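## Task

Remove the black key fob from the drawer of the small wooden box and set it directly on the table surface, touching nothing but the table. Close the drawer. The box must stay roughly in its original spot and orientation, and the other item must remain inside the drawer.

## Robot and tools

Robot: two arms, left_arm and right_arm, each on a tilted plate fixed to a shared metal frame behind them. Each plate and its half of the frame count as part of that arm when the controller checks whether the arms are too close. Calibrated bases in the scene frame: left_arm (+0.048, +0.320, +0.317) m, quat_wxyz (+0.957, -0.123, +0.264, +0.004); right_arm (+0.034, -0.209, +0.317) m, quat_wxyz (+0.957, +0.118, +0.266, +0.011).

Scene frame: origin at table-top height, halfway between the nominal bases; +x points out over the table, +z up, left_arm sits toward +y. Arm names do not match image left/right. Gripper frame: fingers extend along its +z, open and close along its y. end_effector_position is the spot between the finger pads, just under 1 cm behind the tips. Reported poses can be off by a few centimetres, more at long reach.

Row format (used by every moving call): 16 numbers in one flat list covering both arms, even if only one moves: left_arm x, y, z, qw, qx, qy, qz, opening, then right_arm in the same order. x, y, z are an absolute gripper position in metres in the scene frame; the quaternion is an absolute orientation, w first, same frame. Opening runs -1 (closed, 0 mm gap) to +1 (open, about 87 mm); 0.5 is about 69 mm, 0 about 43 mm, -0.5 about 18 mm. To grip, command roughly 0.04 below the grip_measured value seen when the pads first touch (full force); a smaller margin grips more gently. An arm meant to stay still should be sent its own last reported pose, quaternion included, and its wanted opening, every time; reuse your own target quaternion rather than the drifted reported one.

Tools:
execute_actions(actions, cameras). actions is a list with zero or one entry. Empty list: just report state (with pictures). {"rows": [...], "steps": n}: 1 to 15 rows, n at most 15 control steps of 1/30 s (default 15); one row per step, the last repeated. At least 5 steps. Refused (nothing sent) if any target lies more than 0.6 m from that arm's last reported position along any gripper axis. {"steps": n} alone waits up to 300 steps counted from the previous result, including your reply time. Results are taken 5 steps before an action ends; those steps run afterwards. cameras: list of names, ["all"], or []; pictures only come with an empty action list or when requested.
move(target, speed, blend, blocking, cameras). target: one 16-number row or a list of up to 15 rows, absolute poses, no 0.6 m limit. Straight-line paths, all arms finishing together, 0.5 s minimum, cut off at 10 s. speed: m/s, 0.002 to 0.5, default 0.25 (rotation up to twice that in rad/s); one value or one per target. blend: corner rounding in metres for lists, default 0. blocking=false returns about 0.5 s after the start. Paths ignore obstacles and the other arm. Openings of the first row are sent at the start; later rows' openings are applied after all motion stops at that row. The result adds a move: line (done, off_target, moving, held, fault) and limits (paced = pose was clipped, held = steps withheld). done means within 10 mm and 2 degrees; it says nothing about contact.
wait(seconds 0 to 10, cameras): lets time pass, returns early if a move ends.
stop(cameras): brakes a running move; fingers keep moving.
zoom_image(camera, region [x0, y0, x1, y1] pixels, max 504x504): closer look at the latest image of cam_high, cam_low, cam_left_wrist or cam_right_wrist.
finished_scene(scene 1 or 2): ends the current scene irreversibly and reveals the next task. Only declare success when the goal truly holds; a false claim is penalised heavily, and an unclaimed success loses half its value.

Control notes: each step the commanded pose is clipped to 100 mm and 20 degrees from the measured one, so far targets need further commands. Friction and gravity can leave the gripper short, low or tilted; small moves may not happen or go sideways. Check pose after each move and correct tilt. Avoid paths passing near an arm's own base or with the wrist close to the first joint axis, which can flip the shoulder posture. Joint ranges (rad): waist -2.618 to 3.054, shoulder 0 to 3.142, elbow 0 to 3.142 (straight at 2.901), wrist pitch -1.571 to 1.571, wrist yaw -1.571 to 1.571, wrist roll -2.094 to 2.094.

Result lines: per arm end_effector_position, end_effector_quat_wxyz, Hand target (pose currently being driven to), grip_measured (same scale as opening, about 1 mm error), Joint positions (last value is gripper 0 closed to 1 open), Joint velocities ("within noise" when still), Joint torques (total drive output incl. weight; joints 1-3 wrap at ±28 N m). MOTOR HOT appears at 75 °C; at 90 °C an over-temperature fault folds that arm for the rest of the scene. Avoid holding loads long, stretched arms, and pushing at unreachable poses.

Time runs while you think and write, so be brief. Avoid: dropping or releasing moving objects, fast impacts, hard presses, arm-to-arm collisions (can fail the scene), arm stops, knocking anything off the table, moving or turning the box. Brief external tugs on held parts may occur. Fixed cameras cam_high and cam_low plus the two wrist cameras come with calibration, good to about a centimetre near image centre.

Each tool is called after "Request:" as name(argument=value, ...), one argument or row to a line, values as JSON.

## Session

Request:
execute_actions(
  actions=[],
  cameras=["all"],
)

Scene clock: 0.00 s of 6000.00 s.
left_arm: end_effector_position=(+0.0998, +0.1270, +0.2928) grip_measured=+1.000 end_effector_quat_wxyz=(-0.035, +0.687, +0.534, -0.491) | right_arm: end_effector_position=(+0.4542, -0.2631, +0.1802) grip_measured=+1.000 end_effector_quat_wxyz=(+0.210, +0.029, +0.971, -0.113)
Joint positions: left_arm=[-0.98 1.552 0.577 -0.527 0.448 0.878 1] | right_arm=[0.037 1.58 0.906 0.109 0.457 -0.116 1]
Joint velocities: within noise
Joint torques (N m): no reading
Motor temperatures (°C): left_arm=[26 35 37 31 25 28 24] | right_arm=[25 31 31 31 29 29 29]
Heat: left arm: 37 °C; right arm: 31 °C.
Hand target: left_arm +0.1015, +0.1262, +0.2930; -0.032, +0.687, +0.535, -0.491 | right_arm +0.4606, -0.2645, +0.1858; +0.220, +0.033, +0.968, -0.113

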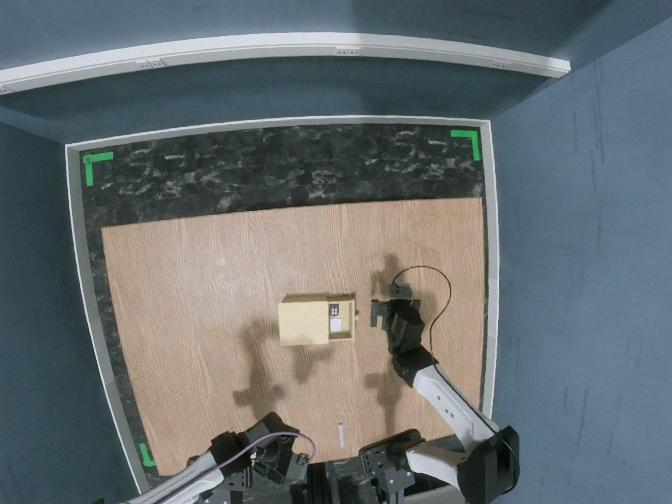

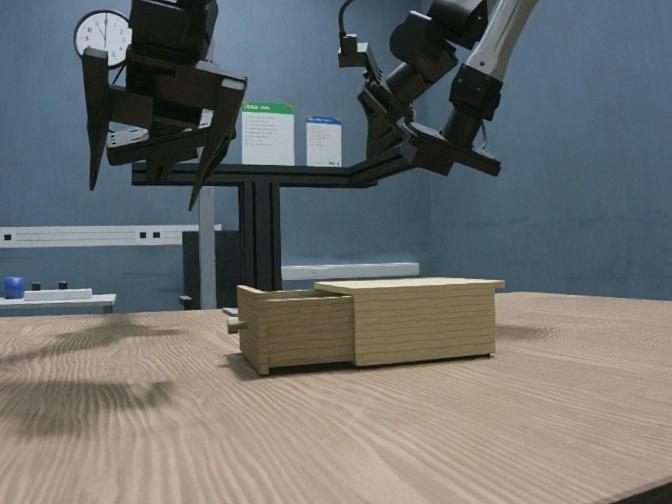

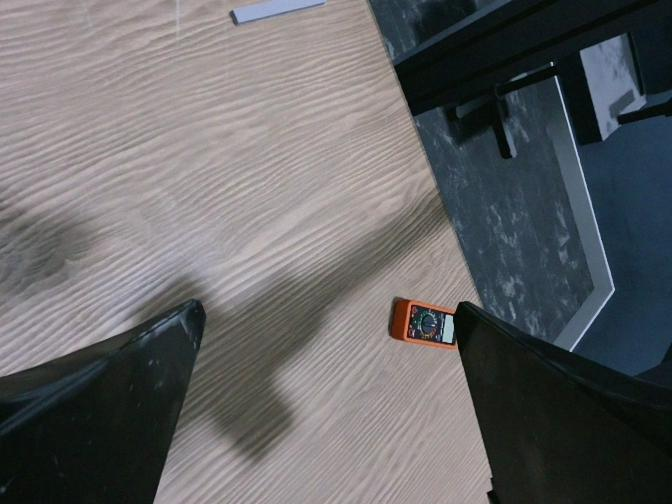

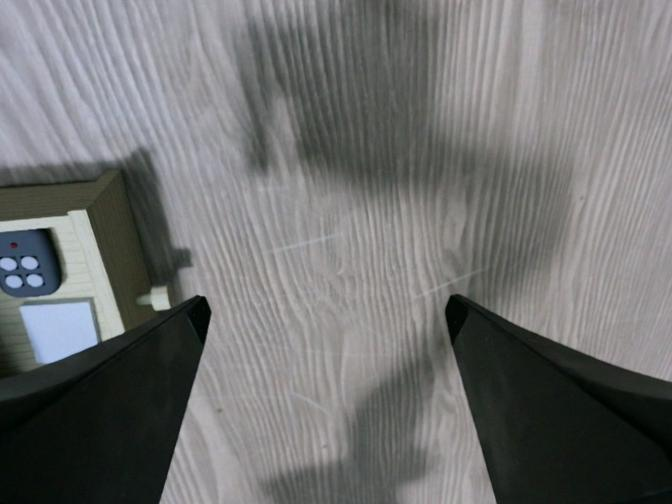

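Request:
zoom_image(
  camera="cam_high",
  region=[260, 270, 400, 375],
)

Request:
zoom_image(
  camera="cam_right_wrist",
  region=[0, 140, 240, 400],
)

Request:
zoom_image(
  camera="cam_low",
  region=[200, 250, 540, 400],
)

Scaled by 3.600 from the camera's 672x504 image, which has a finer 960x720 frame.

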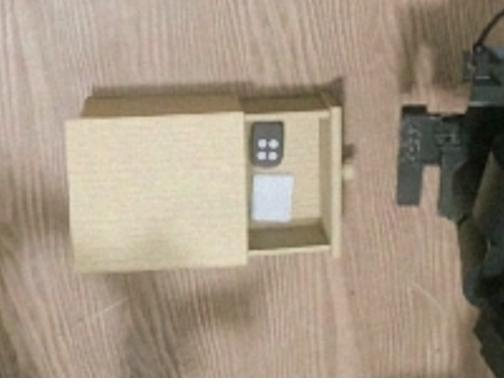

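Scaled by 1.938 from the camera's 672x504 image, which has a finer 960x720 frame.

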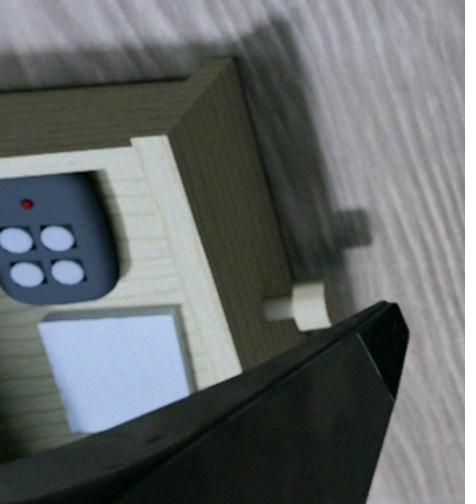

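Scaled by 1.482 from the camera's 672x504 image, which has a finer 960x720 frame.

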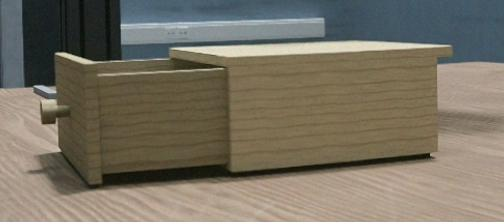

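Request:
move(
  target=[0.0998,0.1270,0.2928,-0.035,0.687,0.534,-0.491,1, 0.44,-0.13,0.20,0.1,0,0.995,0,1],
)

Scene clock: 3.67 s of 6000.00 s.
left_arm: end_effector_position=(+0.0998, +0.1270, +0.2928) grip_measured=+1.000 end_effector_quat_wxyz=(-0.035, +0.687, +0.534, -0.491) | right_arm: end_effector_position=(+0.4378, -0.1359, +0.2016) grip_measured=+1.000 end_effector_quat_wxyz=(+0.104, -0.001, +0.995, -0.006)
Joint positions: left_arm=[-0.98 1.552 0.577 -0.527 0.448 0.878 1] | right_arm=[0.316 1.694 1.166 -0.365 0.442 0.157 1]
Joint velocities: within noise
Joint torques (N m): left_arm=[-3.22 -4.07 3.81 0.44 0.53 0.19] | right_arm=[4.31 -6.34 7.87 0.43 -0.1 0]
Motor temperatures (°C): left_arm=[26 36 38 31 25 28 24] | right_arm=[25 32 32 31 29 29 29]
Heat: left arm: 38 °C; right arm: 32 °C.
Hand target: left_arm +0.0999, +0.1270, +0.2928; -0.035, +0.687, +0.534, -0.491 | right_arm +0.4398, -0.1301, +0.2000; +0.100, +0.000, +0.995, +0.000
Off the commanded pose: left_arm 0.000 m, 0 deg | right_arm 0.007 m, 1 deg.
Kept back: nothing.
move: done
camera_calibration:
cam_right_wrist: T_world_to_cam=[[0.0211445, -0.999663, 0.0150376, -0.149946], [-0.78373, -0.00723479, 0.621059, 0.236598], [-0.620742, -0.0249174, -0.783619, 0.562811], [0, 0, 0, 1]] pos_world=[0.53796, -0.13416, 0.296343]

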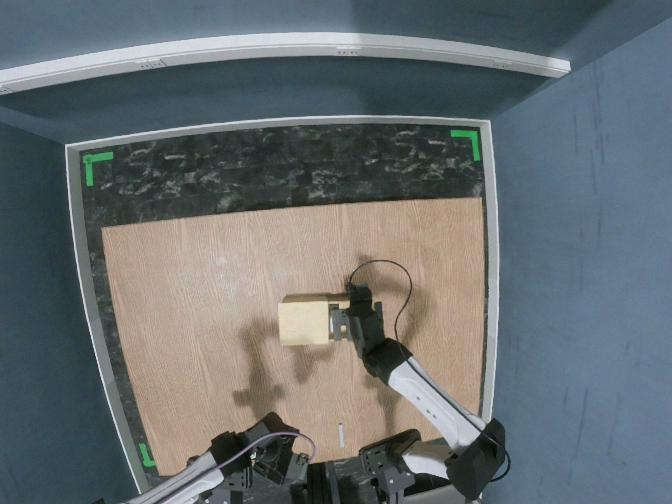

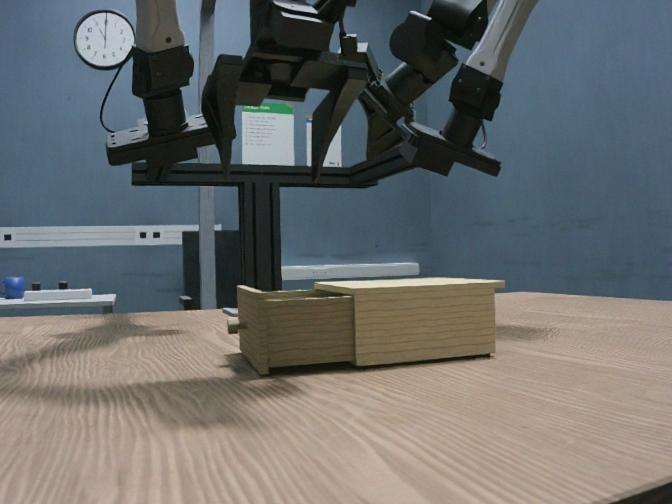

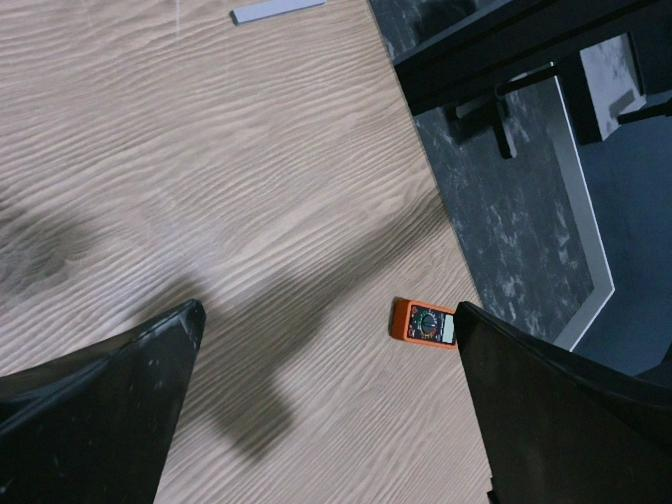

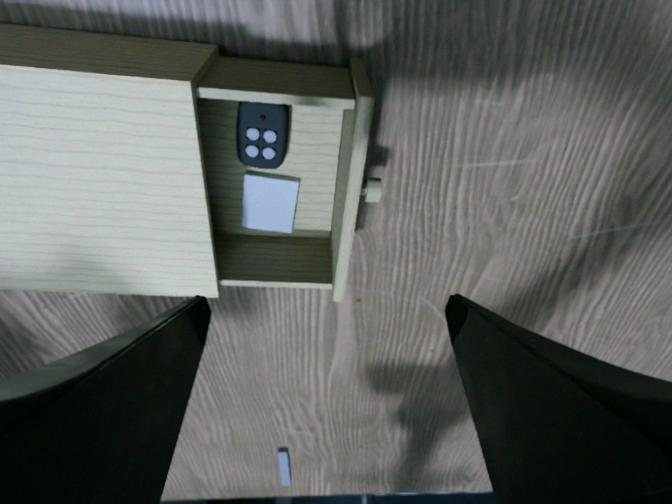

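Request:
zoom_image(
  camera="cam_right_wrist",
  region=[170, 30, 400, 310],
)

Scaled by 1.800 from the camera's 672x504 image, which has a finer 960x720 frame.

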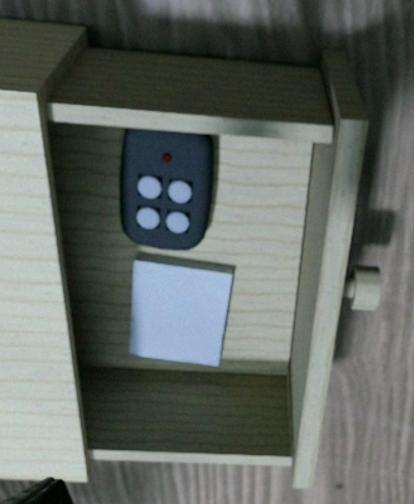

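Request:
zoom_image(
  camera="cam_low",
  region=[180, 30, 400, 200],
)

Scaled by 2.291 from the camera's 672x504 image, which has a finer 960x720 frame.

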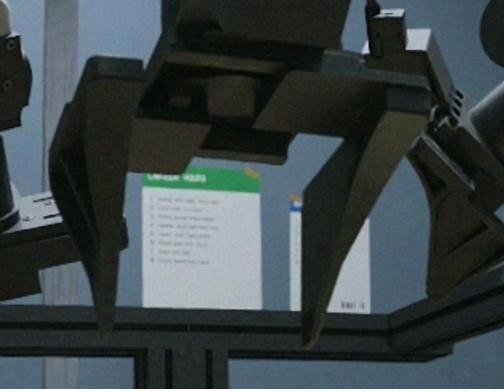

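Request:
move(
  target=[0.0998,0.1270,0.2928,-0.035,0.687,0.534,-0.491,1, 0.40,-0.155,0.11,0,0,1,0,1],
)

Scene clock: 7.47 s of 6000.00 s.
left_arm: end_effector_position=(+0.0998, +0.1270, +0.2928) grip_measured=+1.000 end_effector_quat_wxyz=(-0.035, +0.687, +0.534, -0.491) | right_arm: end_effector_position=(+0.3937, -0.1559, +0.1135) grip_measured=+1.000 end_effector_quat_wxyz=(-0.006, +0.000, +1.000, -0.005)
Joint positions: left_arm=[-0.98 1.552 0.577 -0.527 0.448 0.878 1] | right_arm=[0.173 1.943 1.193 -0.331 0.33 0.117 1]
Joint velocities: within noise
Joint torques (N m): left_arm=[-3.21 -4.1 3.81 0.44 0.55 0.19] | right_arm=[3.33 -7.43 5.44 0.32 -0.08 -0.24]
Motor temperatures (°C): left_arm=[26 36 38 31 25 28 24] | right_arm=[25 32 32 31 29 29 29]
Heat: left arm: 38 °C; right arm: 32 °C.
Hand target: left_arm +0.0999, +0.1270, +0.2928; -0.035, +0.687, +0.534, -0.491 | right_arm +0.3999, -0.1551, +0.1101; +0.000, +0.000, +1.000, +0.000
Off the commanded pose: left_arm 0.000 m, 0 deg | right_arm 0.007 m, 1 deg.
Kept back: nothing.
move: done
camera_calibration:
cam_right_wrist: T_world_to_cam=[[0.0208311, -0.999754, 0.0076464, -0.16675], [-0.628416, -0.00714464, 0.777844, 0.177728], [-0.777598, -0.0210085, -0.628411, 0.510678], [0, 0, 0, 1]] pos_world=[0.512263, -0.154711, 0.183945]

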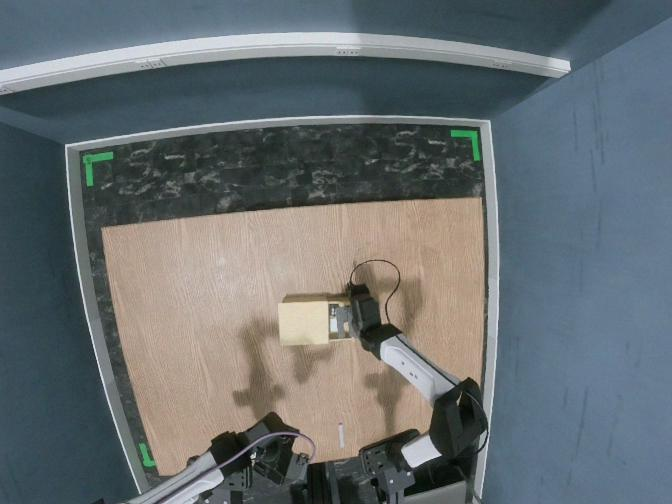

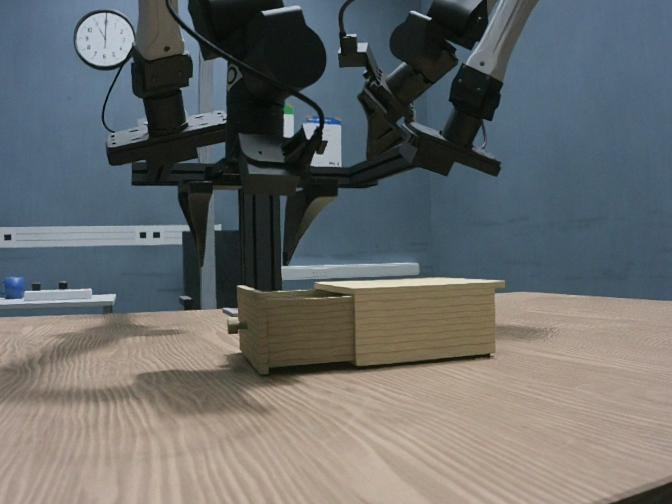

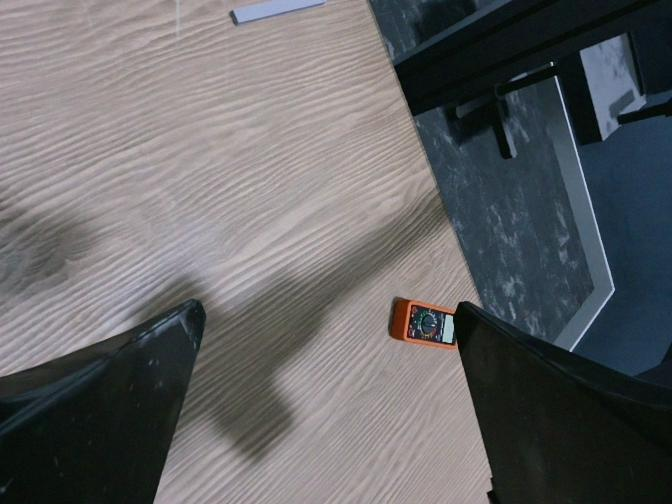

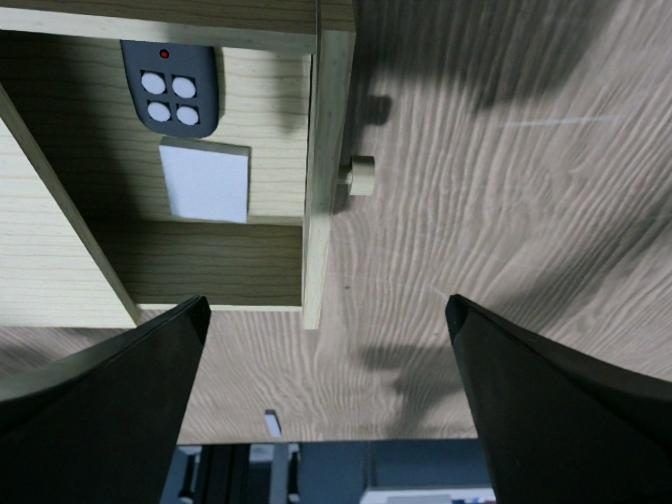

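Request:
move(
  target=[0.0998,0.1270,0.2928,-0.035,0.687,0.534,-0.491,1, 0.40,-0.153,0.059,0,0,1,0,1],
  speed=0.12,
  cameras=["cam_low","cam_right_wrist"],
)

Scene clock: 9.23 s of 6000.00 s.
left_arm: end_effector_position=(+0.0998, +0.1270, +0.2928) grip_measured=+1.000 end_effector_quat_wxyz=(-0.035, +0.687, +0.534, -0.491) | right_arm: end_effector_position=(+0.3962, -0.1519, +0.0652) grip_measured=+1.000 end_effector_quat_wxyz=(-0.004, -0.001, +1.000, -0.003)
Joint positions: left_arm=[-0.98 1.552 0.577 -0.527 0.448 0.878 1] | right_arm=[0.143 2.101 1.246 -0.211 0.312 0.085 1]
Joint velocities: within noise
Joint torques (N m): left_arm=[-3.25 -4.05 3.78 0.43 0.54 0.19] | right_arm=[2.92 -7.42 4.77 0.31 -0.1 -0.25]
Motor temperatures (°C): left_arm=[26 36 38 31 25 28 24] | right_arm=[25 32 32 31 29 29 29]
Heat: left arm: 38 °C; right arm: 32 °C.
Hand target: left_arm +0.0999, +0.1270, +0.2928; -0.035, +0.687, +0.534, -0.491 | right_arm +0.4000, -0.1530, +0.0592; +0.000, +0.000, +1.000, +0.000
Off the commanded pose: left_arm 0.000 m, 0 deg | right_arm 0.007 m, 1 deg.
Kept back: nothing.
move: done
camera_calibration:
cam_right_wrist: T_world_to_cam=[[0.0230834, -0.999726, 0.00381143, -0.162982], [-0.632486, -0.0116513, 0.774484, 0.218025], [-0.774228, -0.0202884, -0.632582, 0.481345], [0, 0, 0, 1]] pos_world=[0.514331, -0.150631, 0.136255]
Images, in order (width x height): cam_low 672x504, cam_right_wrist 672x504.

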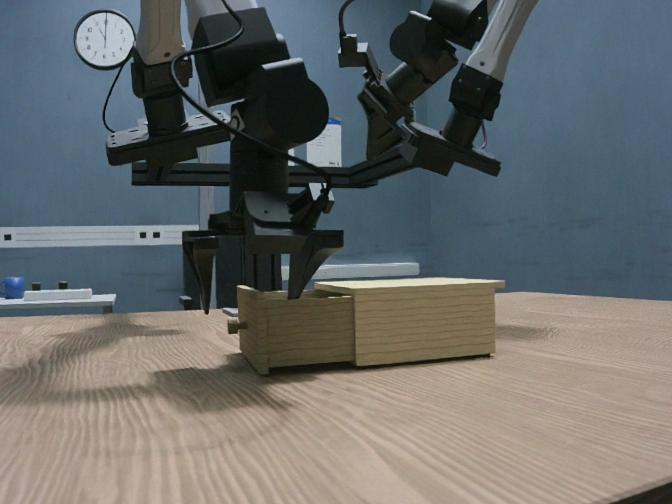

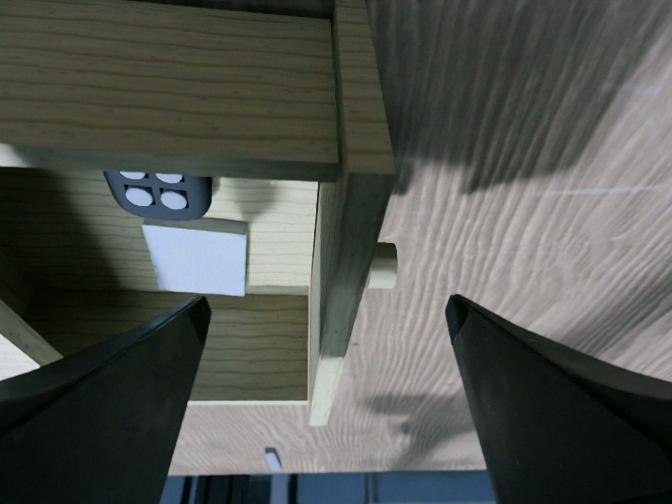

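Request:
move(
  target=[
    [0.0998,0.1270,0.2928,-0.035,0.687,0.534,-0.491,1, 0.40,-0.153,0.059,0,0,1,0,-0.4],
    [0.0998,0.1270,0.2928,-0.035,0.687,0.534,-0.491,1, 0.40,-0.153,0.059,0,0,1,0,-0.7],
  ],
  speed=0.12,
  cameras=["cam_low","cam_right_wrist"],
)

Scene clock: 11.37 s of 6000.00 s.
left_arm: end_effector_position=(+0.0998, +0.1270, +0.2928) grip_measured=+1.000 end_effector_quat_wxyz=(-0.035, +0.687, +0.534, -0.491) | right_arm: end_effector_position=(+0.3980, -0.1523, +0.0649) grip_measured=-0.695 end_effector_quat_wxyz=(-0.002, +0.006, +1.000, -0.002)
Joint positions: left_arm=[-0.98 1.552 0.577 -0.527 0.448 0.878 1] | right_arm=[0.139 2.101 1.249 -0.209 0.308 0.095 0.152]
Joint velocities: within noise
Joint torques (N m): left_arm=[-3.19 -4.08 3.82 0.43 0.54 0.19] | right_arm=[3.29 -7.42 4.4 0.32 -0.07 -0.37]
Motor temperatures (°C): left_arm=[26 36 38 31 25 28 24] | right_arm=[26 33 32 31 28 29 29]
Heat: left arm: 38 °C; right arm: 33 °C.
Hand target: left_arm +0.0999, +0.1270, +0.2928; -0.035, +0.687, +0.534, -0.491 | right_arm +0.3999, -0.1530, +0.0591; +0.000, +0.000, +1.000, +0.000
Off the commanded pose: left_arm 0.000 m, 0 deg | right_arm 0.006 m, 1 deg.
Kept back: nothing.
move: done
camera_calibration:
cam_right_wrist: T_world_to_cam=[[0.00771039, -0.999969, 0.00168239, -0.157211], [-0.635385, -0.00360006, 0.772187, 0.221921], [-0.772157, -0.00702283, -0.635393, 0.483928], [0, 0, 0, 1]] pos_world=[0.515886, -0.153008, 0.136384]
Images, in order (width x height): cam_low 672x504, cam_right_wrist 672x504.

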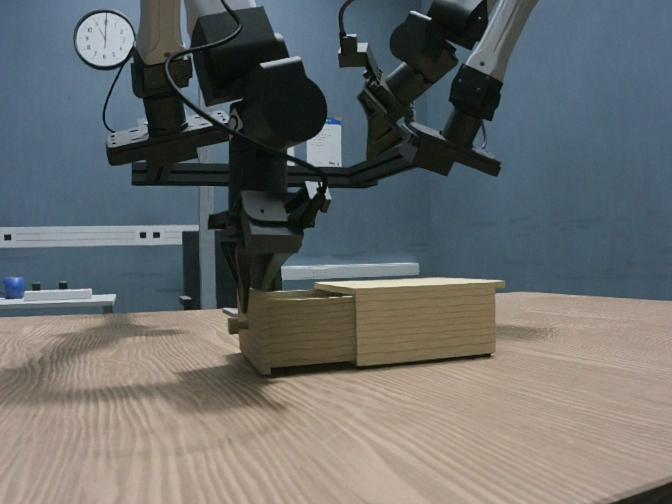

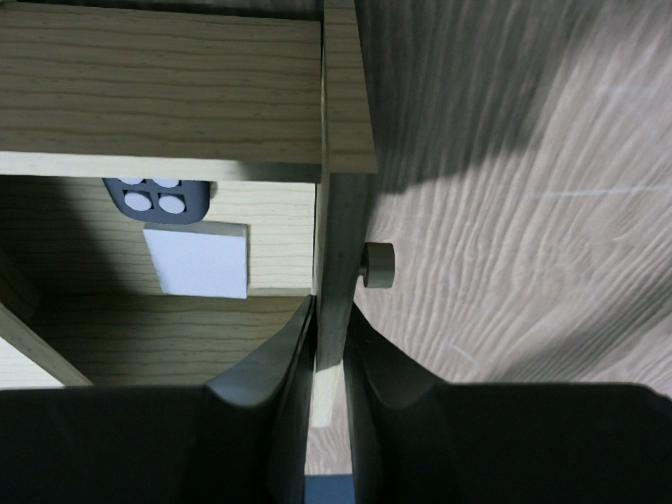

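Request:
move(
  target=[
    [0.0998,0.1270,0.2928,-0.035,0.687,0.534,-0.491,1, 0.40,-0.153,0.060,0,0,1,0,-0.76],
    [0.0998,0.1270,0.2928,-0.035,0.687,0.534,-0.491,1, 0.40,-0.177,0.060,0,0,1,0,-0.76],
  ],
  speed=0.06,
)

Scene clock: 13.00 s of 6000.00 s.
left_arm: end_effector_position=(+0.0998, +0.1270, +0.2928) grip_measured=+1.000 end_effector_quat_wxyz=(-0.035, +0.687, +0.534, -0.491) | right_arm: end_effector_position=(+0.3989, -0.1556, +0.0612) grip_measured=-0.723 end_effector_quat_wxyz=(-0.004, +0.015, +1.000, +0.025)
Joint positions: left_arm=[-0.98 1.552 0.577 -0.527 0.448 0.878 1] | right_arm=[0.104 2.101 1.249 -0.2 0.237 0.08 0.138]
Joint velocities: within noise
Joint torques (N m): left_arm=[-3.23 -4.1 3.79 0.43 0.55 0.18] | right_arm=[1.01 -9.7 2.43 0.25 0.32 -0.75]
Motor temperatures (°C): left_arm=[26 36 38 31 25 28 24] | right_arm=[26 33 32 31 28 29 29]
Heat: left arm: 38 °C; right arm: 33 °C.
Hand target: left_arm +0.0999, +0.1270, +0.2928; -0.035, +0.687, +0.534, -0.491 | right_arm +0.3998, -0.1766, +0.0603; -0.001, +0.001, +1.000, +0.000
Off the commanded pose: left_arm 0.000 m, 0 deg | right_arm 0.021 m, 3 deg.
Kept back: nothing.
move: off_target (right_arm)
camera_calibration:
cam_right_wrist: T_world_to_cam=[[-0.00944586, -0.998643, -0.0512089, -0.150307], [-0.632776, -0.0336839, 0.773602, 0.219543], [-0.774278, 0.0397111, -0.631599, 0.49018], [0, 0, 0, 1]] pos_world=[0.517037, -0.162174, 0.132061]

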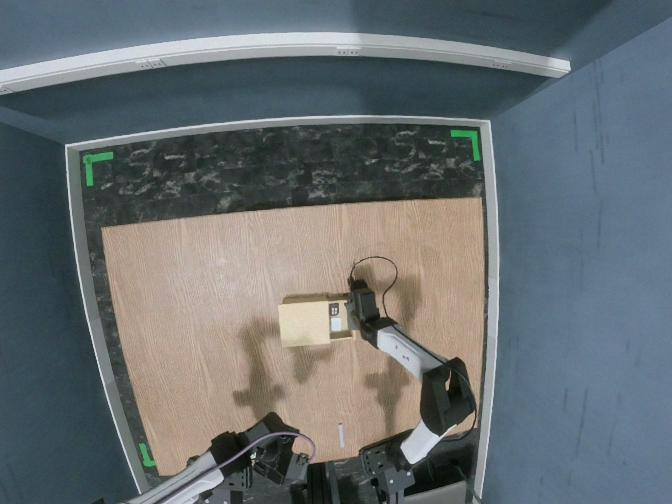

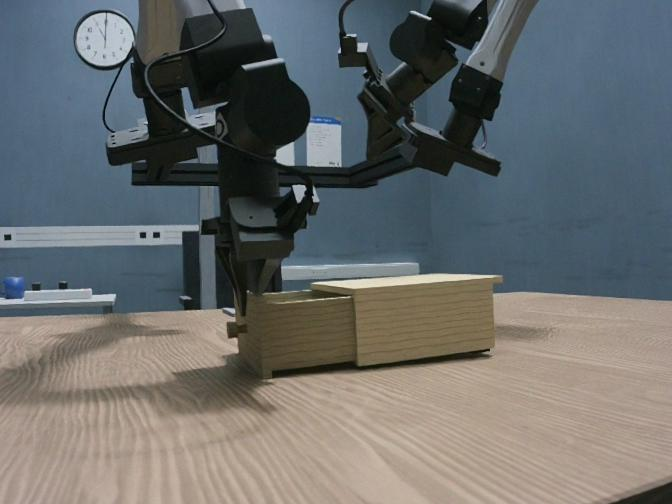

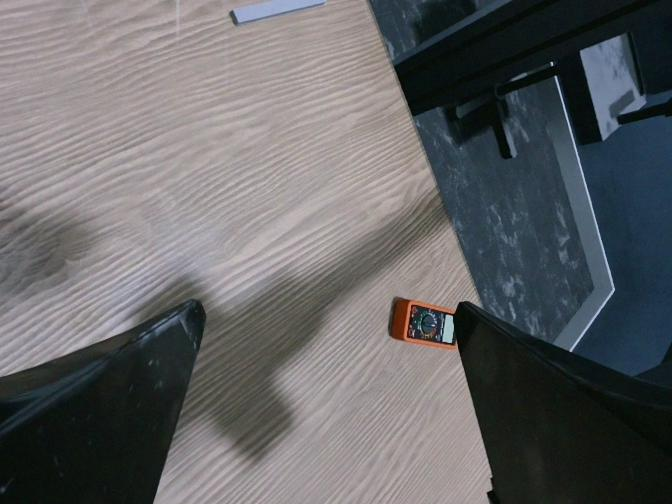

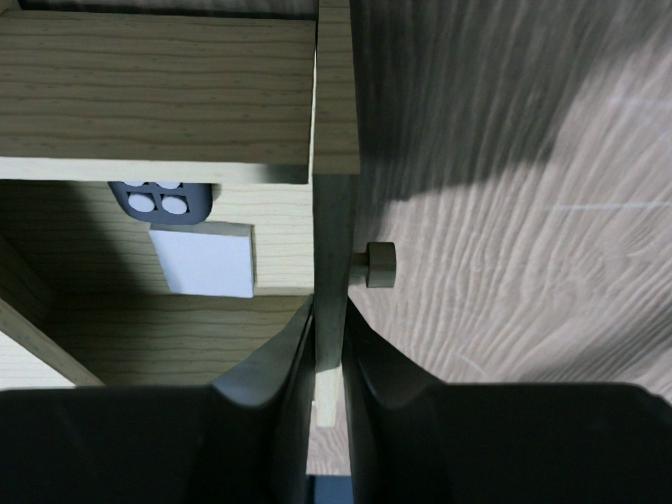

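Request:
zoom_image(
  camera="cam_low",
  region=[200, 250, 540, 400],
)

Request:
zoom_image(
  camera="cam_high",
  region=[260, 270, 400, 375],
)

Scaled by 1.482 from the camera's 672x504 image, which has a finer 960x720 frame.

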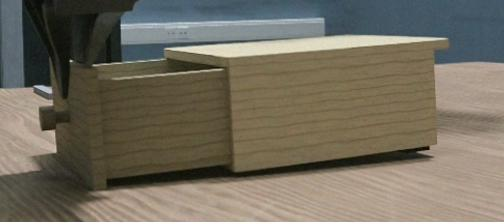

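Scaled by 3.600 from the camera's 672x504 image, which has a finer 960x720 frame.

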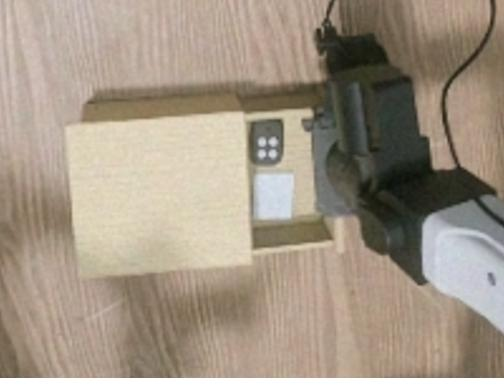

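Request:
zoom_image(
  camera="cam_low",
  region=[190, 190, 320, 340],
)

Scaled by 3.360 from the camera's 672x504 image, which has a finer 960x720 frame.

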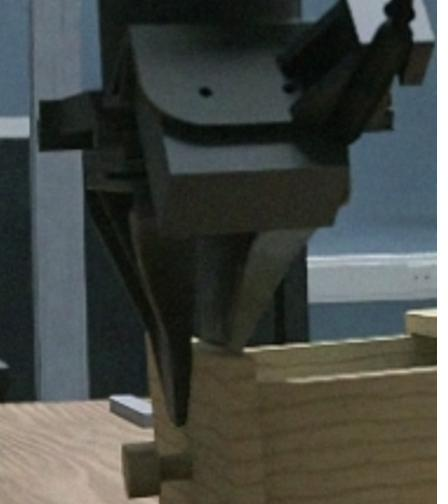

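Request:
move(
  target=[
    [0.0998,0.1270,0.2928,-0.035,0.687,0.534,-0.491,1, 0.40,-0.1525,0.059,0,0,1,0,-0.76],
    [0.0998,0.1270,0.2928,-0.035,0.687,0.534,-0.491,1, 0.40,-0.1525,0.059,0,0,1,0,-0.1],
  ],
  speed=0.06,
)

Scene clock: 17.13 s of 6000.00 s.
left_arm: end_effector_position=(+0.0998, +0.1270, +0.2928) grip_measured=+1.000 end_effector_quat_wxyz=(-0.035, +0.687, +0.534, -0.491) | right_arm: end_effector_position=(+0.3995, -0.1574, +0.0626) grip_measured=-0.100 end_effector_quat_wxyz=(-0.001, +0.011, +1.000, +0.002)
Joint positions: left_arm=[-0.98 1.552 0.577 -0.527 0.448 0.878 1] | right_arm=[0.121 2.101 1.249 -0.201 0.291 0.086 0.45]
Joint velocities: within noise
Joint torques (N m): left_arm=[-3.23 -4.08 3.84 0.44 0.54 0.18] | right_arm=[5.16 -7.28 4.48 0.22 0.09 -0.24]
Motor temperatures (°C): left_arm=[26 37 38 31 25 28 24] | right_arm=[26 33 32 31 28 29 29]
Heat: left arm: 38 °C; right arm: 33 °C.
Hand target: left_arm +0.0999, +0.1270, +0.2928; -0.035, +0.687, +0.534, -0.491 | right_arm +0.4000, -0.1525, +0.0591; +0.000, +0.000, +1.000, +0.000
Off the commanded pose: left_arm 0.000 m, 0 deg | right_arm 0.006 m, 1 deg.
Kept back: nothing.
move: done
camera_calibration:
cam_right_wrist: T_world_to_cam=[[-0.000369998, -0.99998, -0.00627059, -0.158629], [-0.63724, -0.00459676, 0.770652, 0.225278], [-0.770666, 0.00428101, -0.637225, 0.484937], [0, 0, 0, 1]] pos_world=[0.517221, -0.159666, 0.134408]

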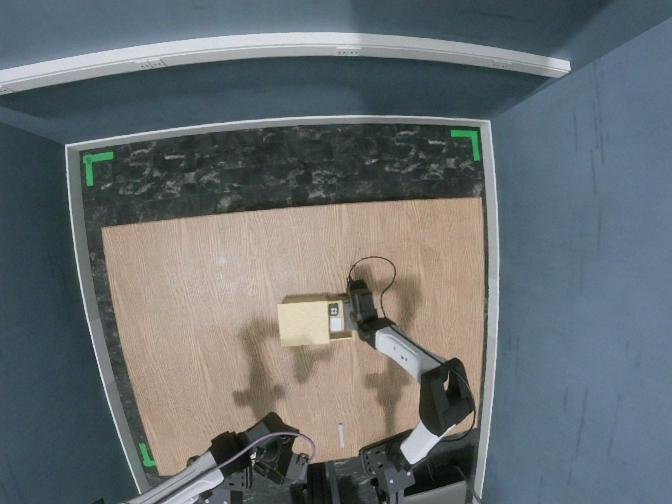

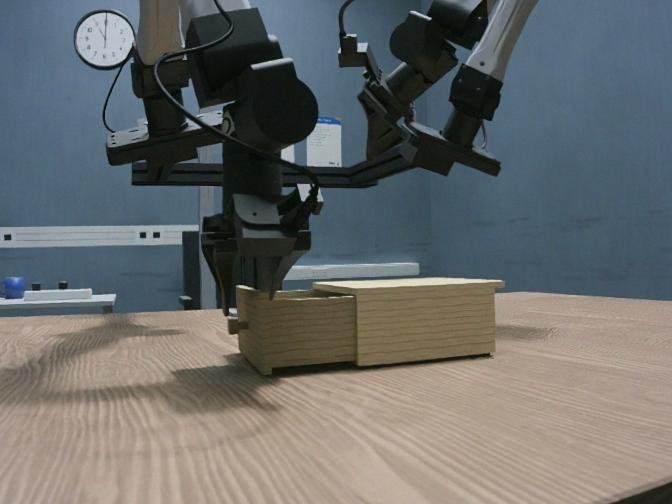

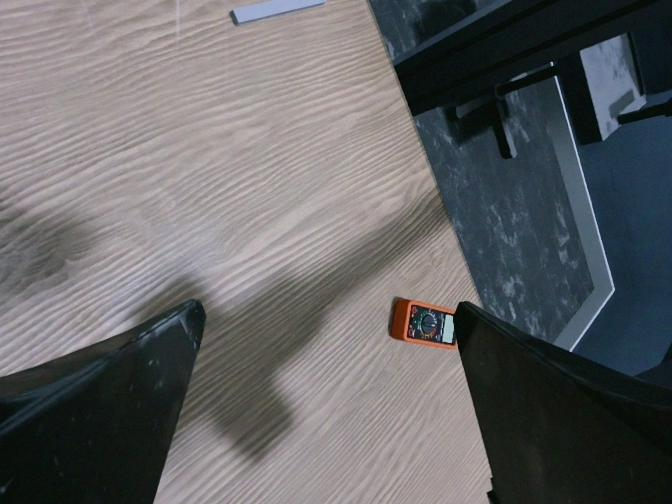

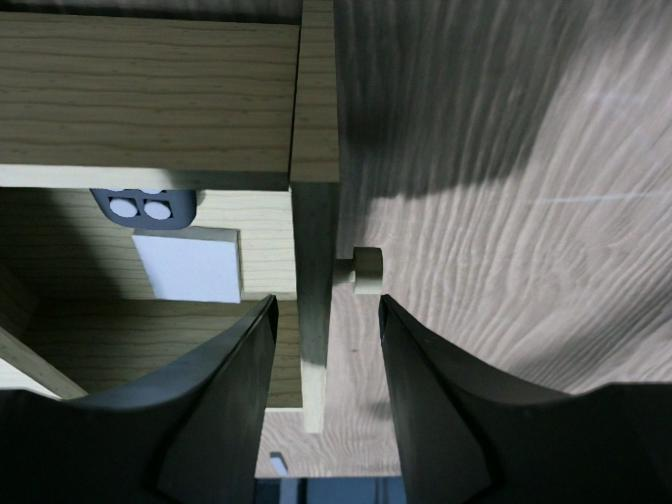

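Request:
zoom_image(
  camera="cam_low",
  region=[180, 170, 340, 330],
)

Scaled by 3.150 from the camera's 672x504 image, which has a finer 960x720 frame.

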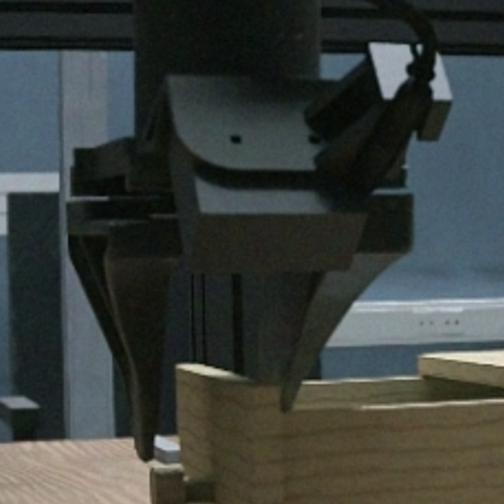

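Request:
move(
  target=[
    [0.0998,0.1270,0.2928,-0.035,0.687,0.534,-0.491,1, 0.40,-0.156,0.12,0,0,1,0,-0.1],
    [0.0998,0.1270,0.2928,-0.035,0.687,0.534,-0.491,1, 0.43,-0.09,0.10,0,0,1,0,-0.1],
    [0.0998,0.1270,0.2928,-0.035,0.687,0.534,-0.491,1, 0.43,-0.09,0.10,0,0,1,0,-1],
  ],
  speed=0.15,
  blend=[0.02,0,0],
)

Scene clock: 20.77 s of 6000.00 s.
left_arm: end_effector_position=(+0.0998, +0.1270, +0.2928) grip_measured=+1.000 end_effector_quat_wxyz=(-0.035, +0.687, +0.534, -0.491) | right_arm: end_effector_position=(+0.4306, -0.0934, +0.1031) grip_measured=-0.973 end_effector_quat_wxyz=(+0.004, +0.001, +1.000, +0.005)
Joint positions: left_arm=[-0.98 1.552 0.577 -0.527 0.448 0.878 1] | right_arm=[0.29 2.123 1.451 -0.422 0.369 0.221 0.013]
Joint velocities: within noise
Joint torques (N m): left_arm=[-3.23 -4.05 3.82 0.44 0.55 0.18] | right_arm=[5.81 -7.61 6.46 0.06 0.11 -0.02]
Motor temperatures (°C): left_arm=[26 37 38 31 25 28 24] | right_arm=[26 34 32 31 28 29 29]
Heat: left arm: 38 °C; right arm: 34 °C.
Hand target: left_arm +0.0999, +0.1270, +0.2928; -0.035, +0.687, +0.534, -0.491 | right_arm +0.4299, -0.0900, +0.1001; +0.000, +0.000, +1.000, +0.000
Off the commanded pose: left_arm 0.000 m, 0 deg | right_arm 0.005 m, 1 deg.
Kept back: nothing.
move: done
camera_calibration:
cam_right_wrist: T_world_to_cam=[[0.019442, -0.999753, -0.0107225, -0.102392], [-0.643933, -0.020725, 0.764801, 0.216172], [-0.764835, -0.00796468, -0.644177, 0.531498], [0, 0, 0, 1]] pos_world=[0.547699, -0.0936531, 0.175953]

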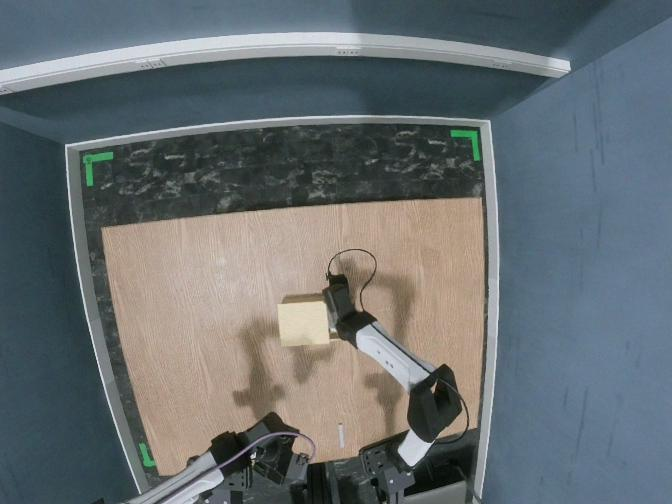

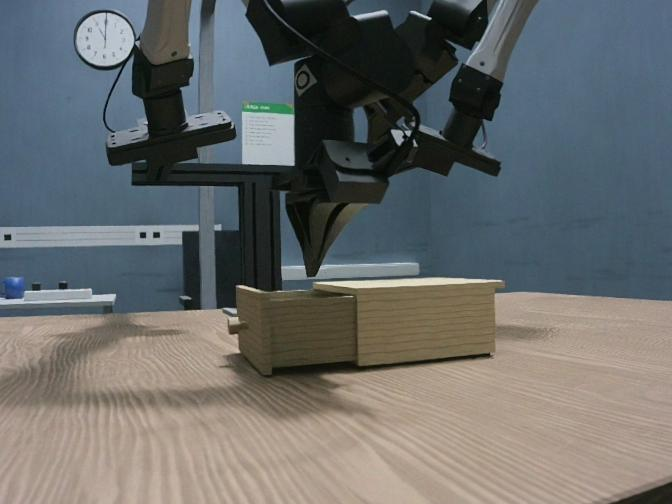

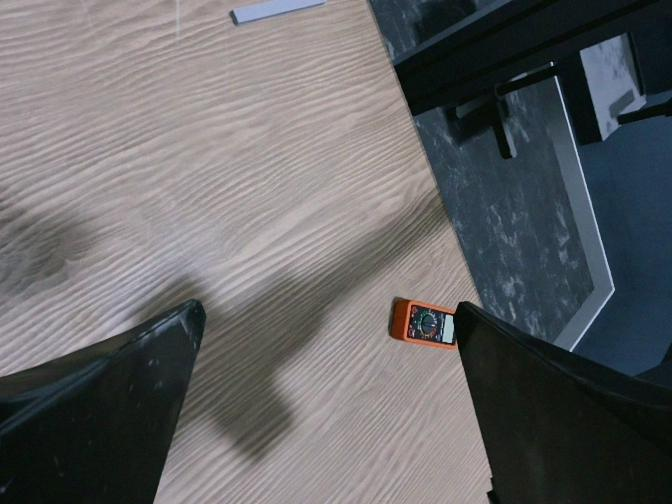

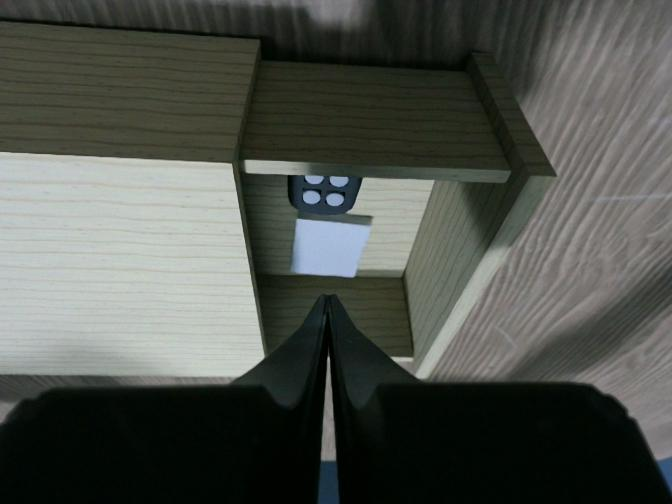

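Request:
move(
  target=[0.0998,0.1270,0.2928,-0.035,0.687,0.534,-0.491,1, 0.423,-0.084,0.04,0,0,1,0,-1],
  speed=0.12,
)

Scene clock: 22.37 s of 6000.00 s.
left_arm: end_effector_position=(+0.0998, +0.1270, +0.2928) grip_measured=+1.000 end_effector_quat_wxyz=(-0.035, +0.687, +0.534, -0.491) | right_arm: end_effector_position=(+0.4184, -0.0826, +0.0471) grip_measured=-0.973 end_effector_quat_wxyz=(-0.005, -0.003, +1.000, -0.001)
Joint positions: left_arm=[-0.98 1.552 0.577 -0.527 0.448 0.878 1] | right_arm=[0.274 2.295 1.501 -0.315 0.369 0.206 0.013]
Joint velocities: within noise
Joint torques (N m): left_arm=[-3.19 -4.12 3.82 0.44 0.56 0.19] | right_arm=[4.23 -7.94 5.44 0.32 -0.05 -0.23]
Motor temperatures (°C): left_arm=[26 37 38 30 25 28 24] | right_arm=[26 34 32 31 28 29 29]
Heat: left arm: 38 °C; right arm: 34 °C.
Hand target: left_arm +0.0999, +0.1270, +0.2928; -0.035, +0.687, +0.534, -0.491 | right_arm +0.4228, -0.0841, +0.0403; +0.000, +0.000, +1.000, +0.000
Off the commanded pose: left_arm 0.000 m, 0 deg | right_arm 0.009 m, 1 deg.
Kept back: nothing.
move: done
camera_calibration:
cam_right_wrist: T_world_to_cam=[[0.0257134, -0.999669, 0.000467338, -0.0951044], [-0.630496, -0.0158548, 0.77603, 0.245631], [-0.775766, -0.020249, -0.630696, 0.489061], [0, 0, 0, 1]] pos_world=[0.536712, -0.0812755, 0.117876]

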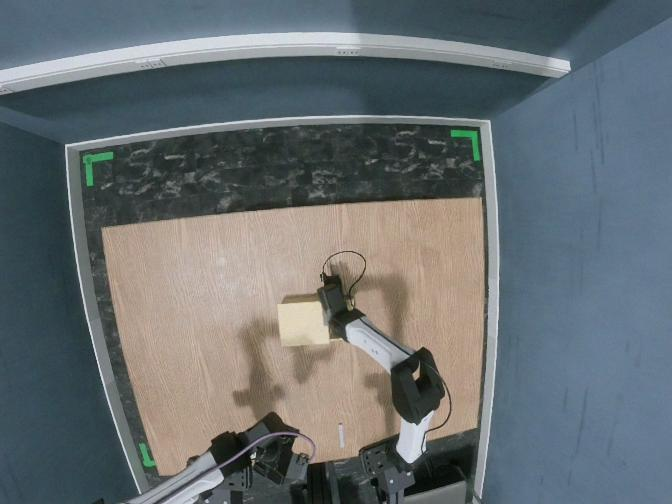

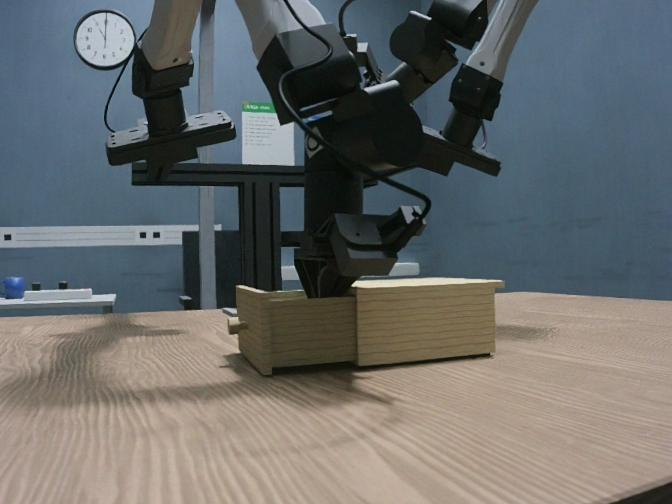

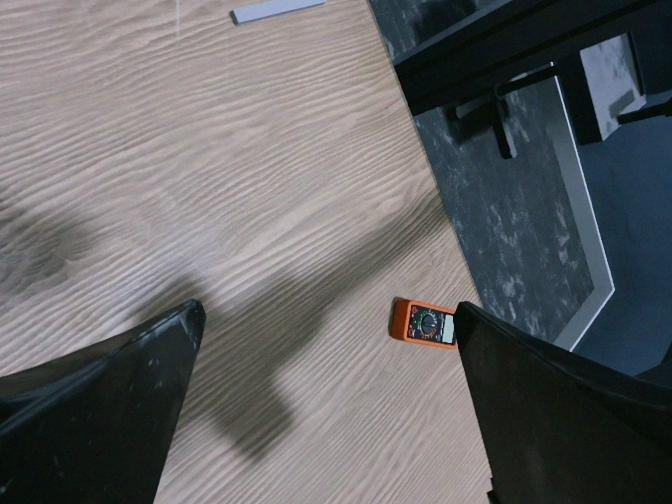

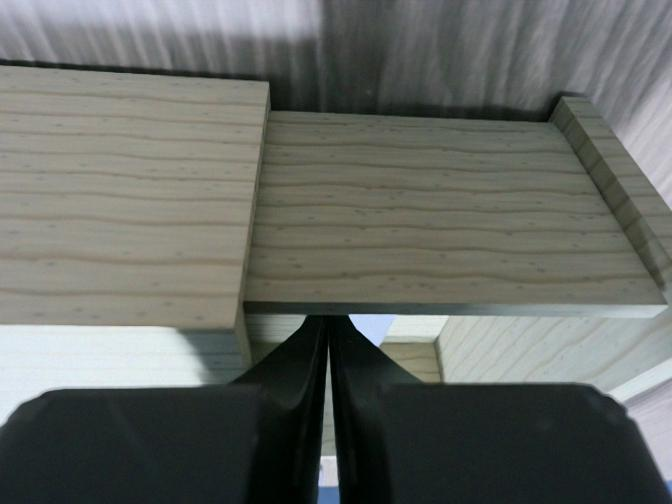

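Request:
move(
  target=[0.0998,0.1270,0.2928,-0.035,0.687,0.534,-0.491,1, 0.425,-0.086,0.026,0,0,1,0,-1],
  speed=0.05,
  cameras=["cam_low"],
)

Request:
move(
  target=[0.0998,0.1270,0.2928,-0.035,0.687,0.534,-0.491,1, 0.425,-0.086,0.018,0,0,1,0,-1],
  speed=0.03,
  cameras=["cam_low"],
)

Scene clock: 23.60 s of 6000.00 s.
left_arm: end_effector_position=(+0.0998, +0.1270, +0.2928) grip_measured=+1.000 end_effector_quat_wxyz=(-0.035, +0.687, +0.534, -0.491) | right_arm: end_effector_position=(+0.4209, -0.0854, +0.0417) grip_measured=-0.974 end_effector_quat_wxyz=(-0.007, -0.002, +1.000, -0.004)
Joint positions: left_arm=[-0.98 1.552 0.577 -0.527 0.448 0.878 1] | right_arm=[0.265 2.315 1.526 -0.323 0.369 0.199 0.013]
Joint velocities: within noise
Joint torques (N m): left_arm=[-3.21 -4.11 3.79 0.44 0.56 0.19] | right_arm=[3.66 -6.39 5.85 0.59 -0.11 -0.34]
Motor temperatures (°C): left_arm=[27 37 39 30 25 28 24] | right_arm=[26 34 32 31 28 29 29]
Heat: left arm: 39 °C; right arm: 34 °C.
Hand target: left_arm +0.0999, +0.1270, +0.2928; -0.035, +0.687, +0.534, -0.491 | right_arm +0.4244, -0.0865, +0.0268; +0.000, +0.000, +1.000, +0.000
Off the commanded pose: left_arm 0.000 m, 0 deg | right_arm 0.016 m, 1 deg.
Kept back: nothing.
move: off_target (right_arm)
Images, in order (width x height): cam_low 672x504.

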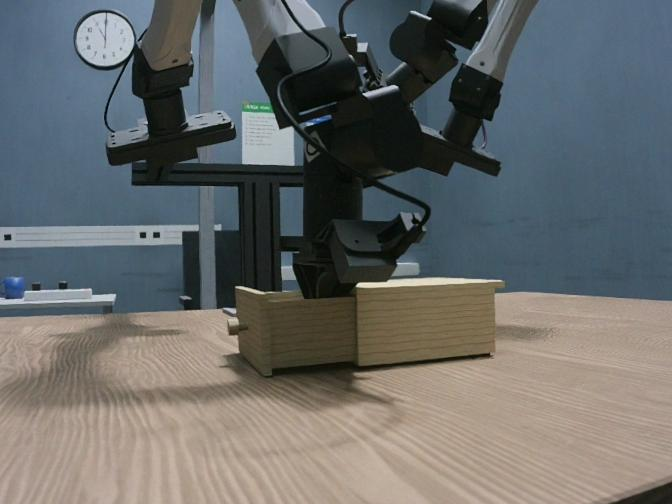

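Scene clock: 24.30 s of 6000.00 s.
left_arm: end_effector_position=(+0.0998, +0.1270, +0.2928) grip_measured=+1.000 end_effector_quat_wxyz=(-0.035, +0.687, +0.534, -0.491) | right_arm: end_effector_position=(+0.4208, -0.0858, +0.0411) grip_measured=-0.974 end_effector_quat_wxyz=(-0.013, -0.003, +1.000, -0.003)
Joint positions: left_arm=[-0.98 1.552 0.577 -0.527 0.448 0.878 1] | right_arm=[0.262 2.322 1.541 -0.341 0.363 0.198 0.013]
Joint velocities: within noise
Joint torques (N m): left_arm=[-3.21 -4.08 3.79 0.43 0.54 0.19] | right_arm=[3.55 -5.2 5.55 0.85 -0.05 -0.38]
Motor temperatures (°C): left_arm=[27 37 39 30 25 28 24] | right_arm=[26 34 32 31 28 29 29]
Heat: left arm: 39 °C; right arm: 34 °C.
Hand target: left_arm +0.0999, +0.1270, +0.2928; -0.035, +0.687, +0.534, -0.491 | right_arm +0.4240, -0.0868, +0.0198; +0.000, +0.000, +1.000, -0.001
Off the commanded pose: left_arm 0.000 m, 0 deg | right_arm 0.023 m, 2 deg.
Kept back: nothing.
move: off_target (right_arm)
Images, in order (width x height): cam_low 672x504.

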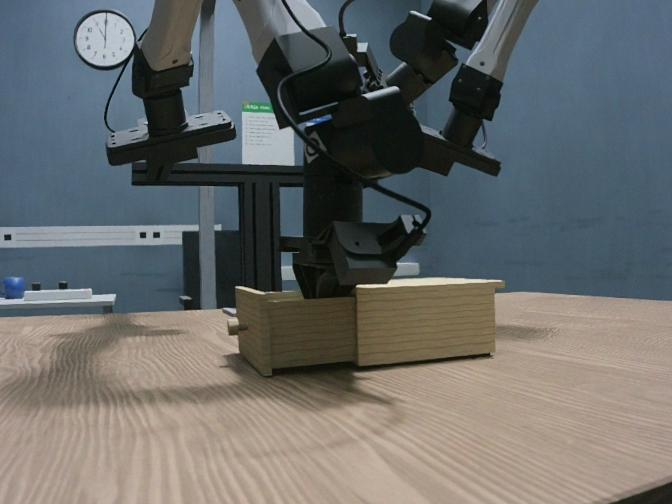

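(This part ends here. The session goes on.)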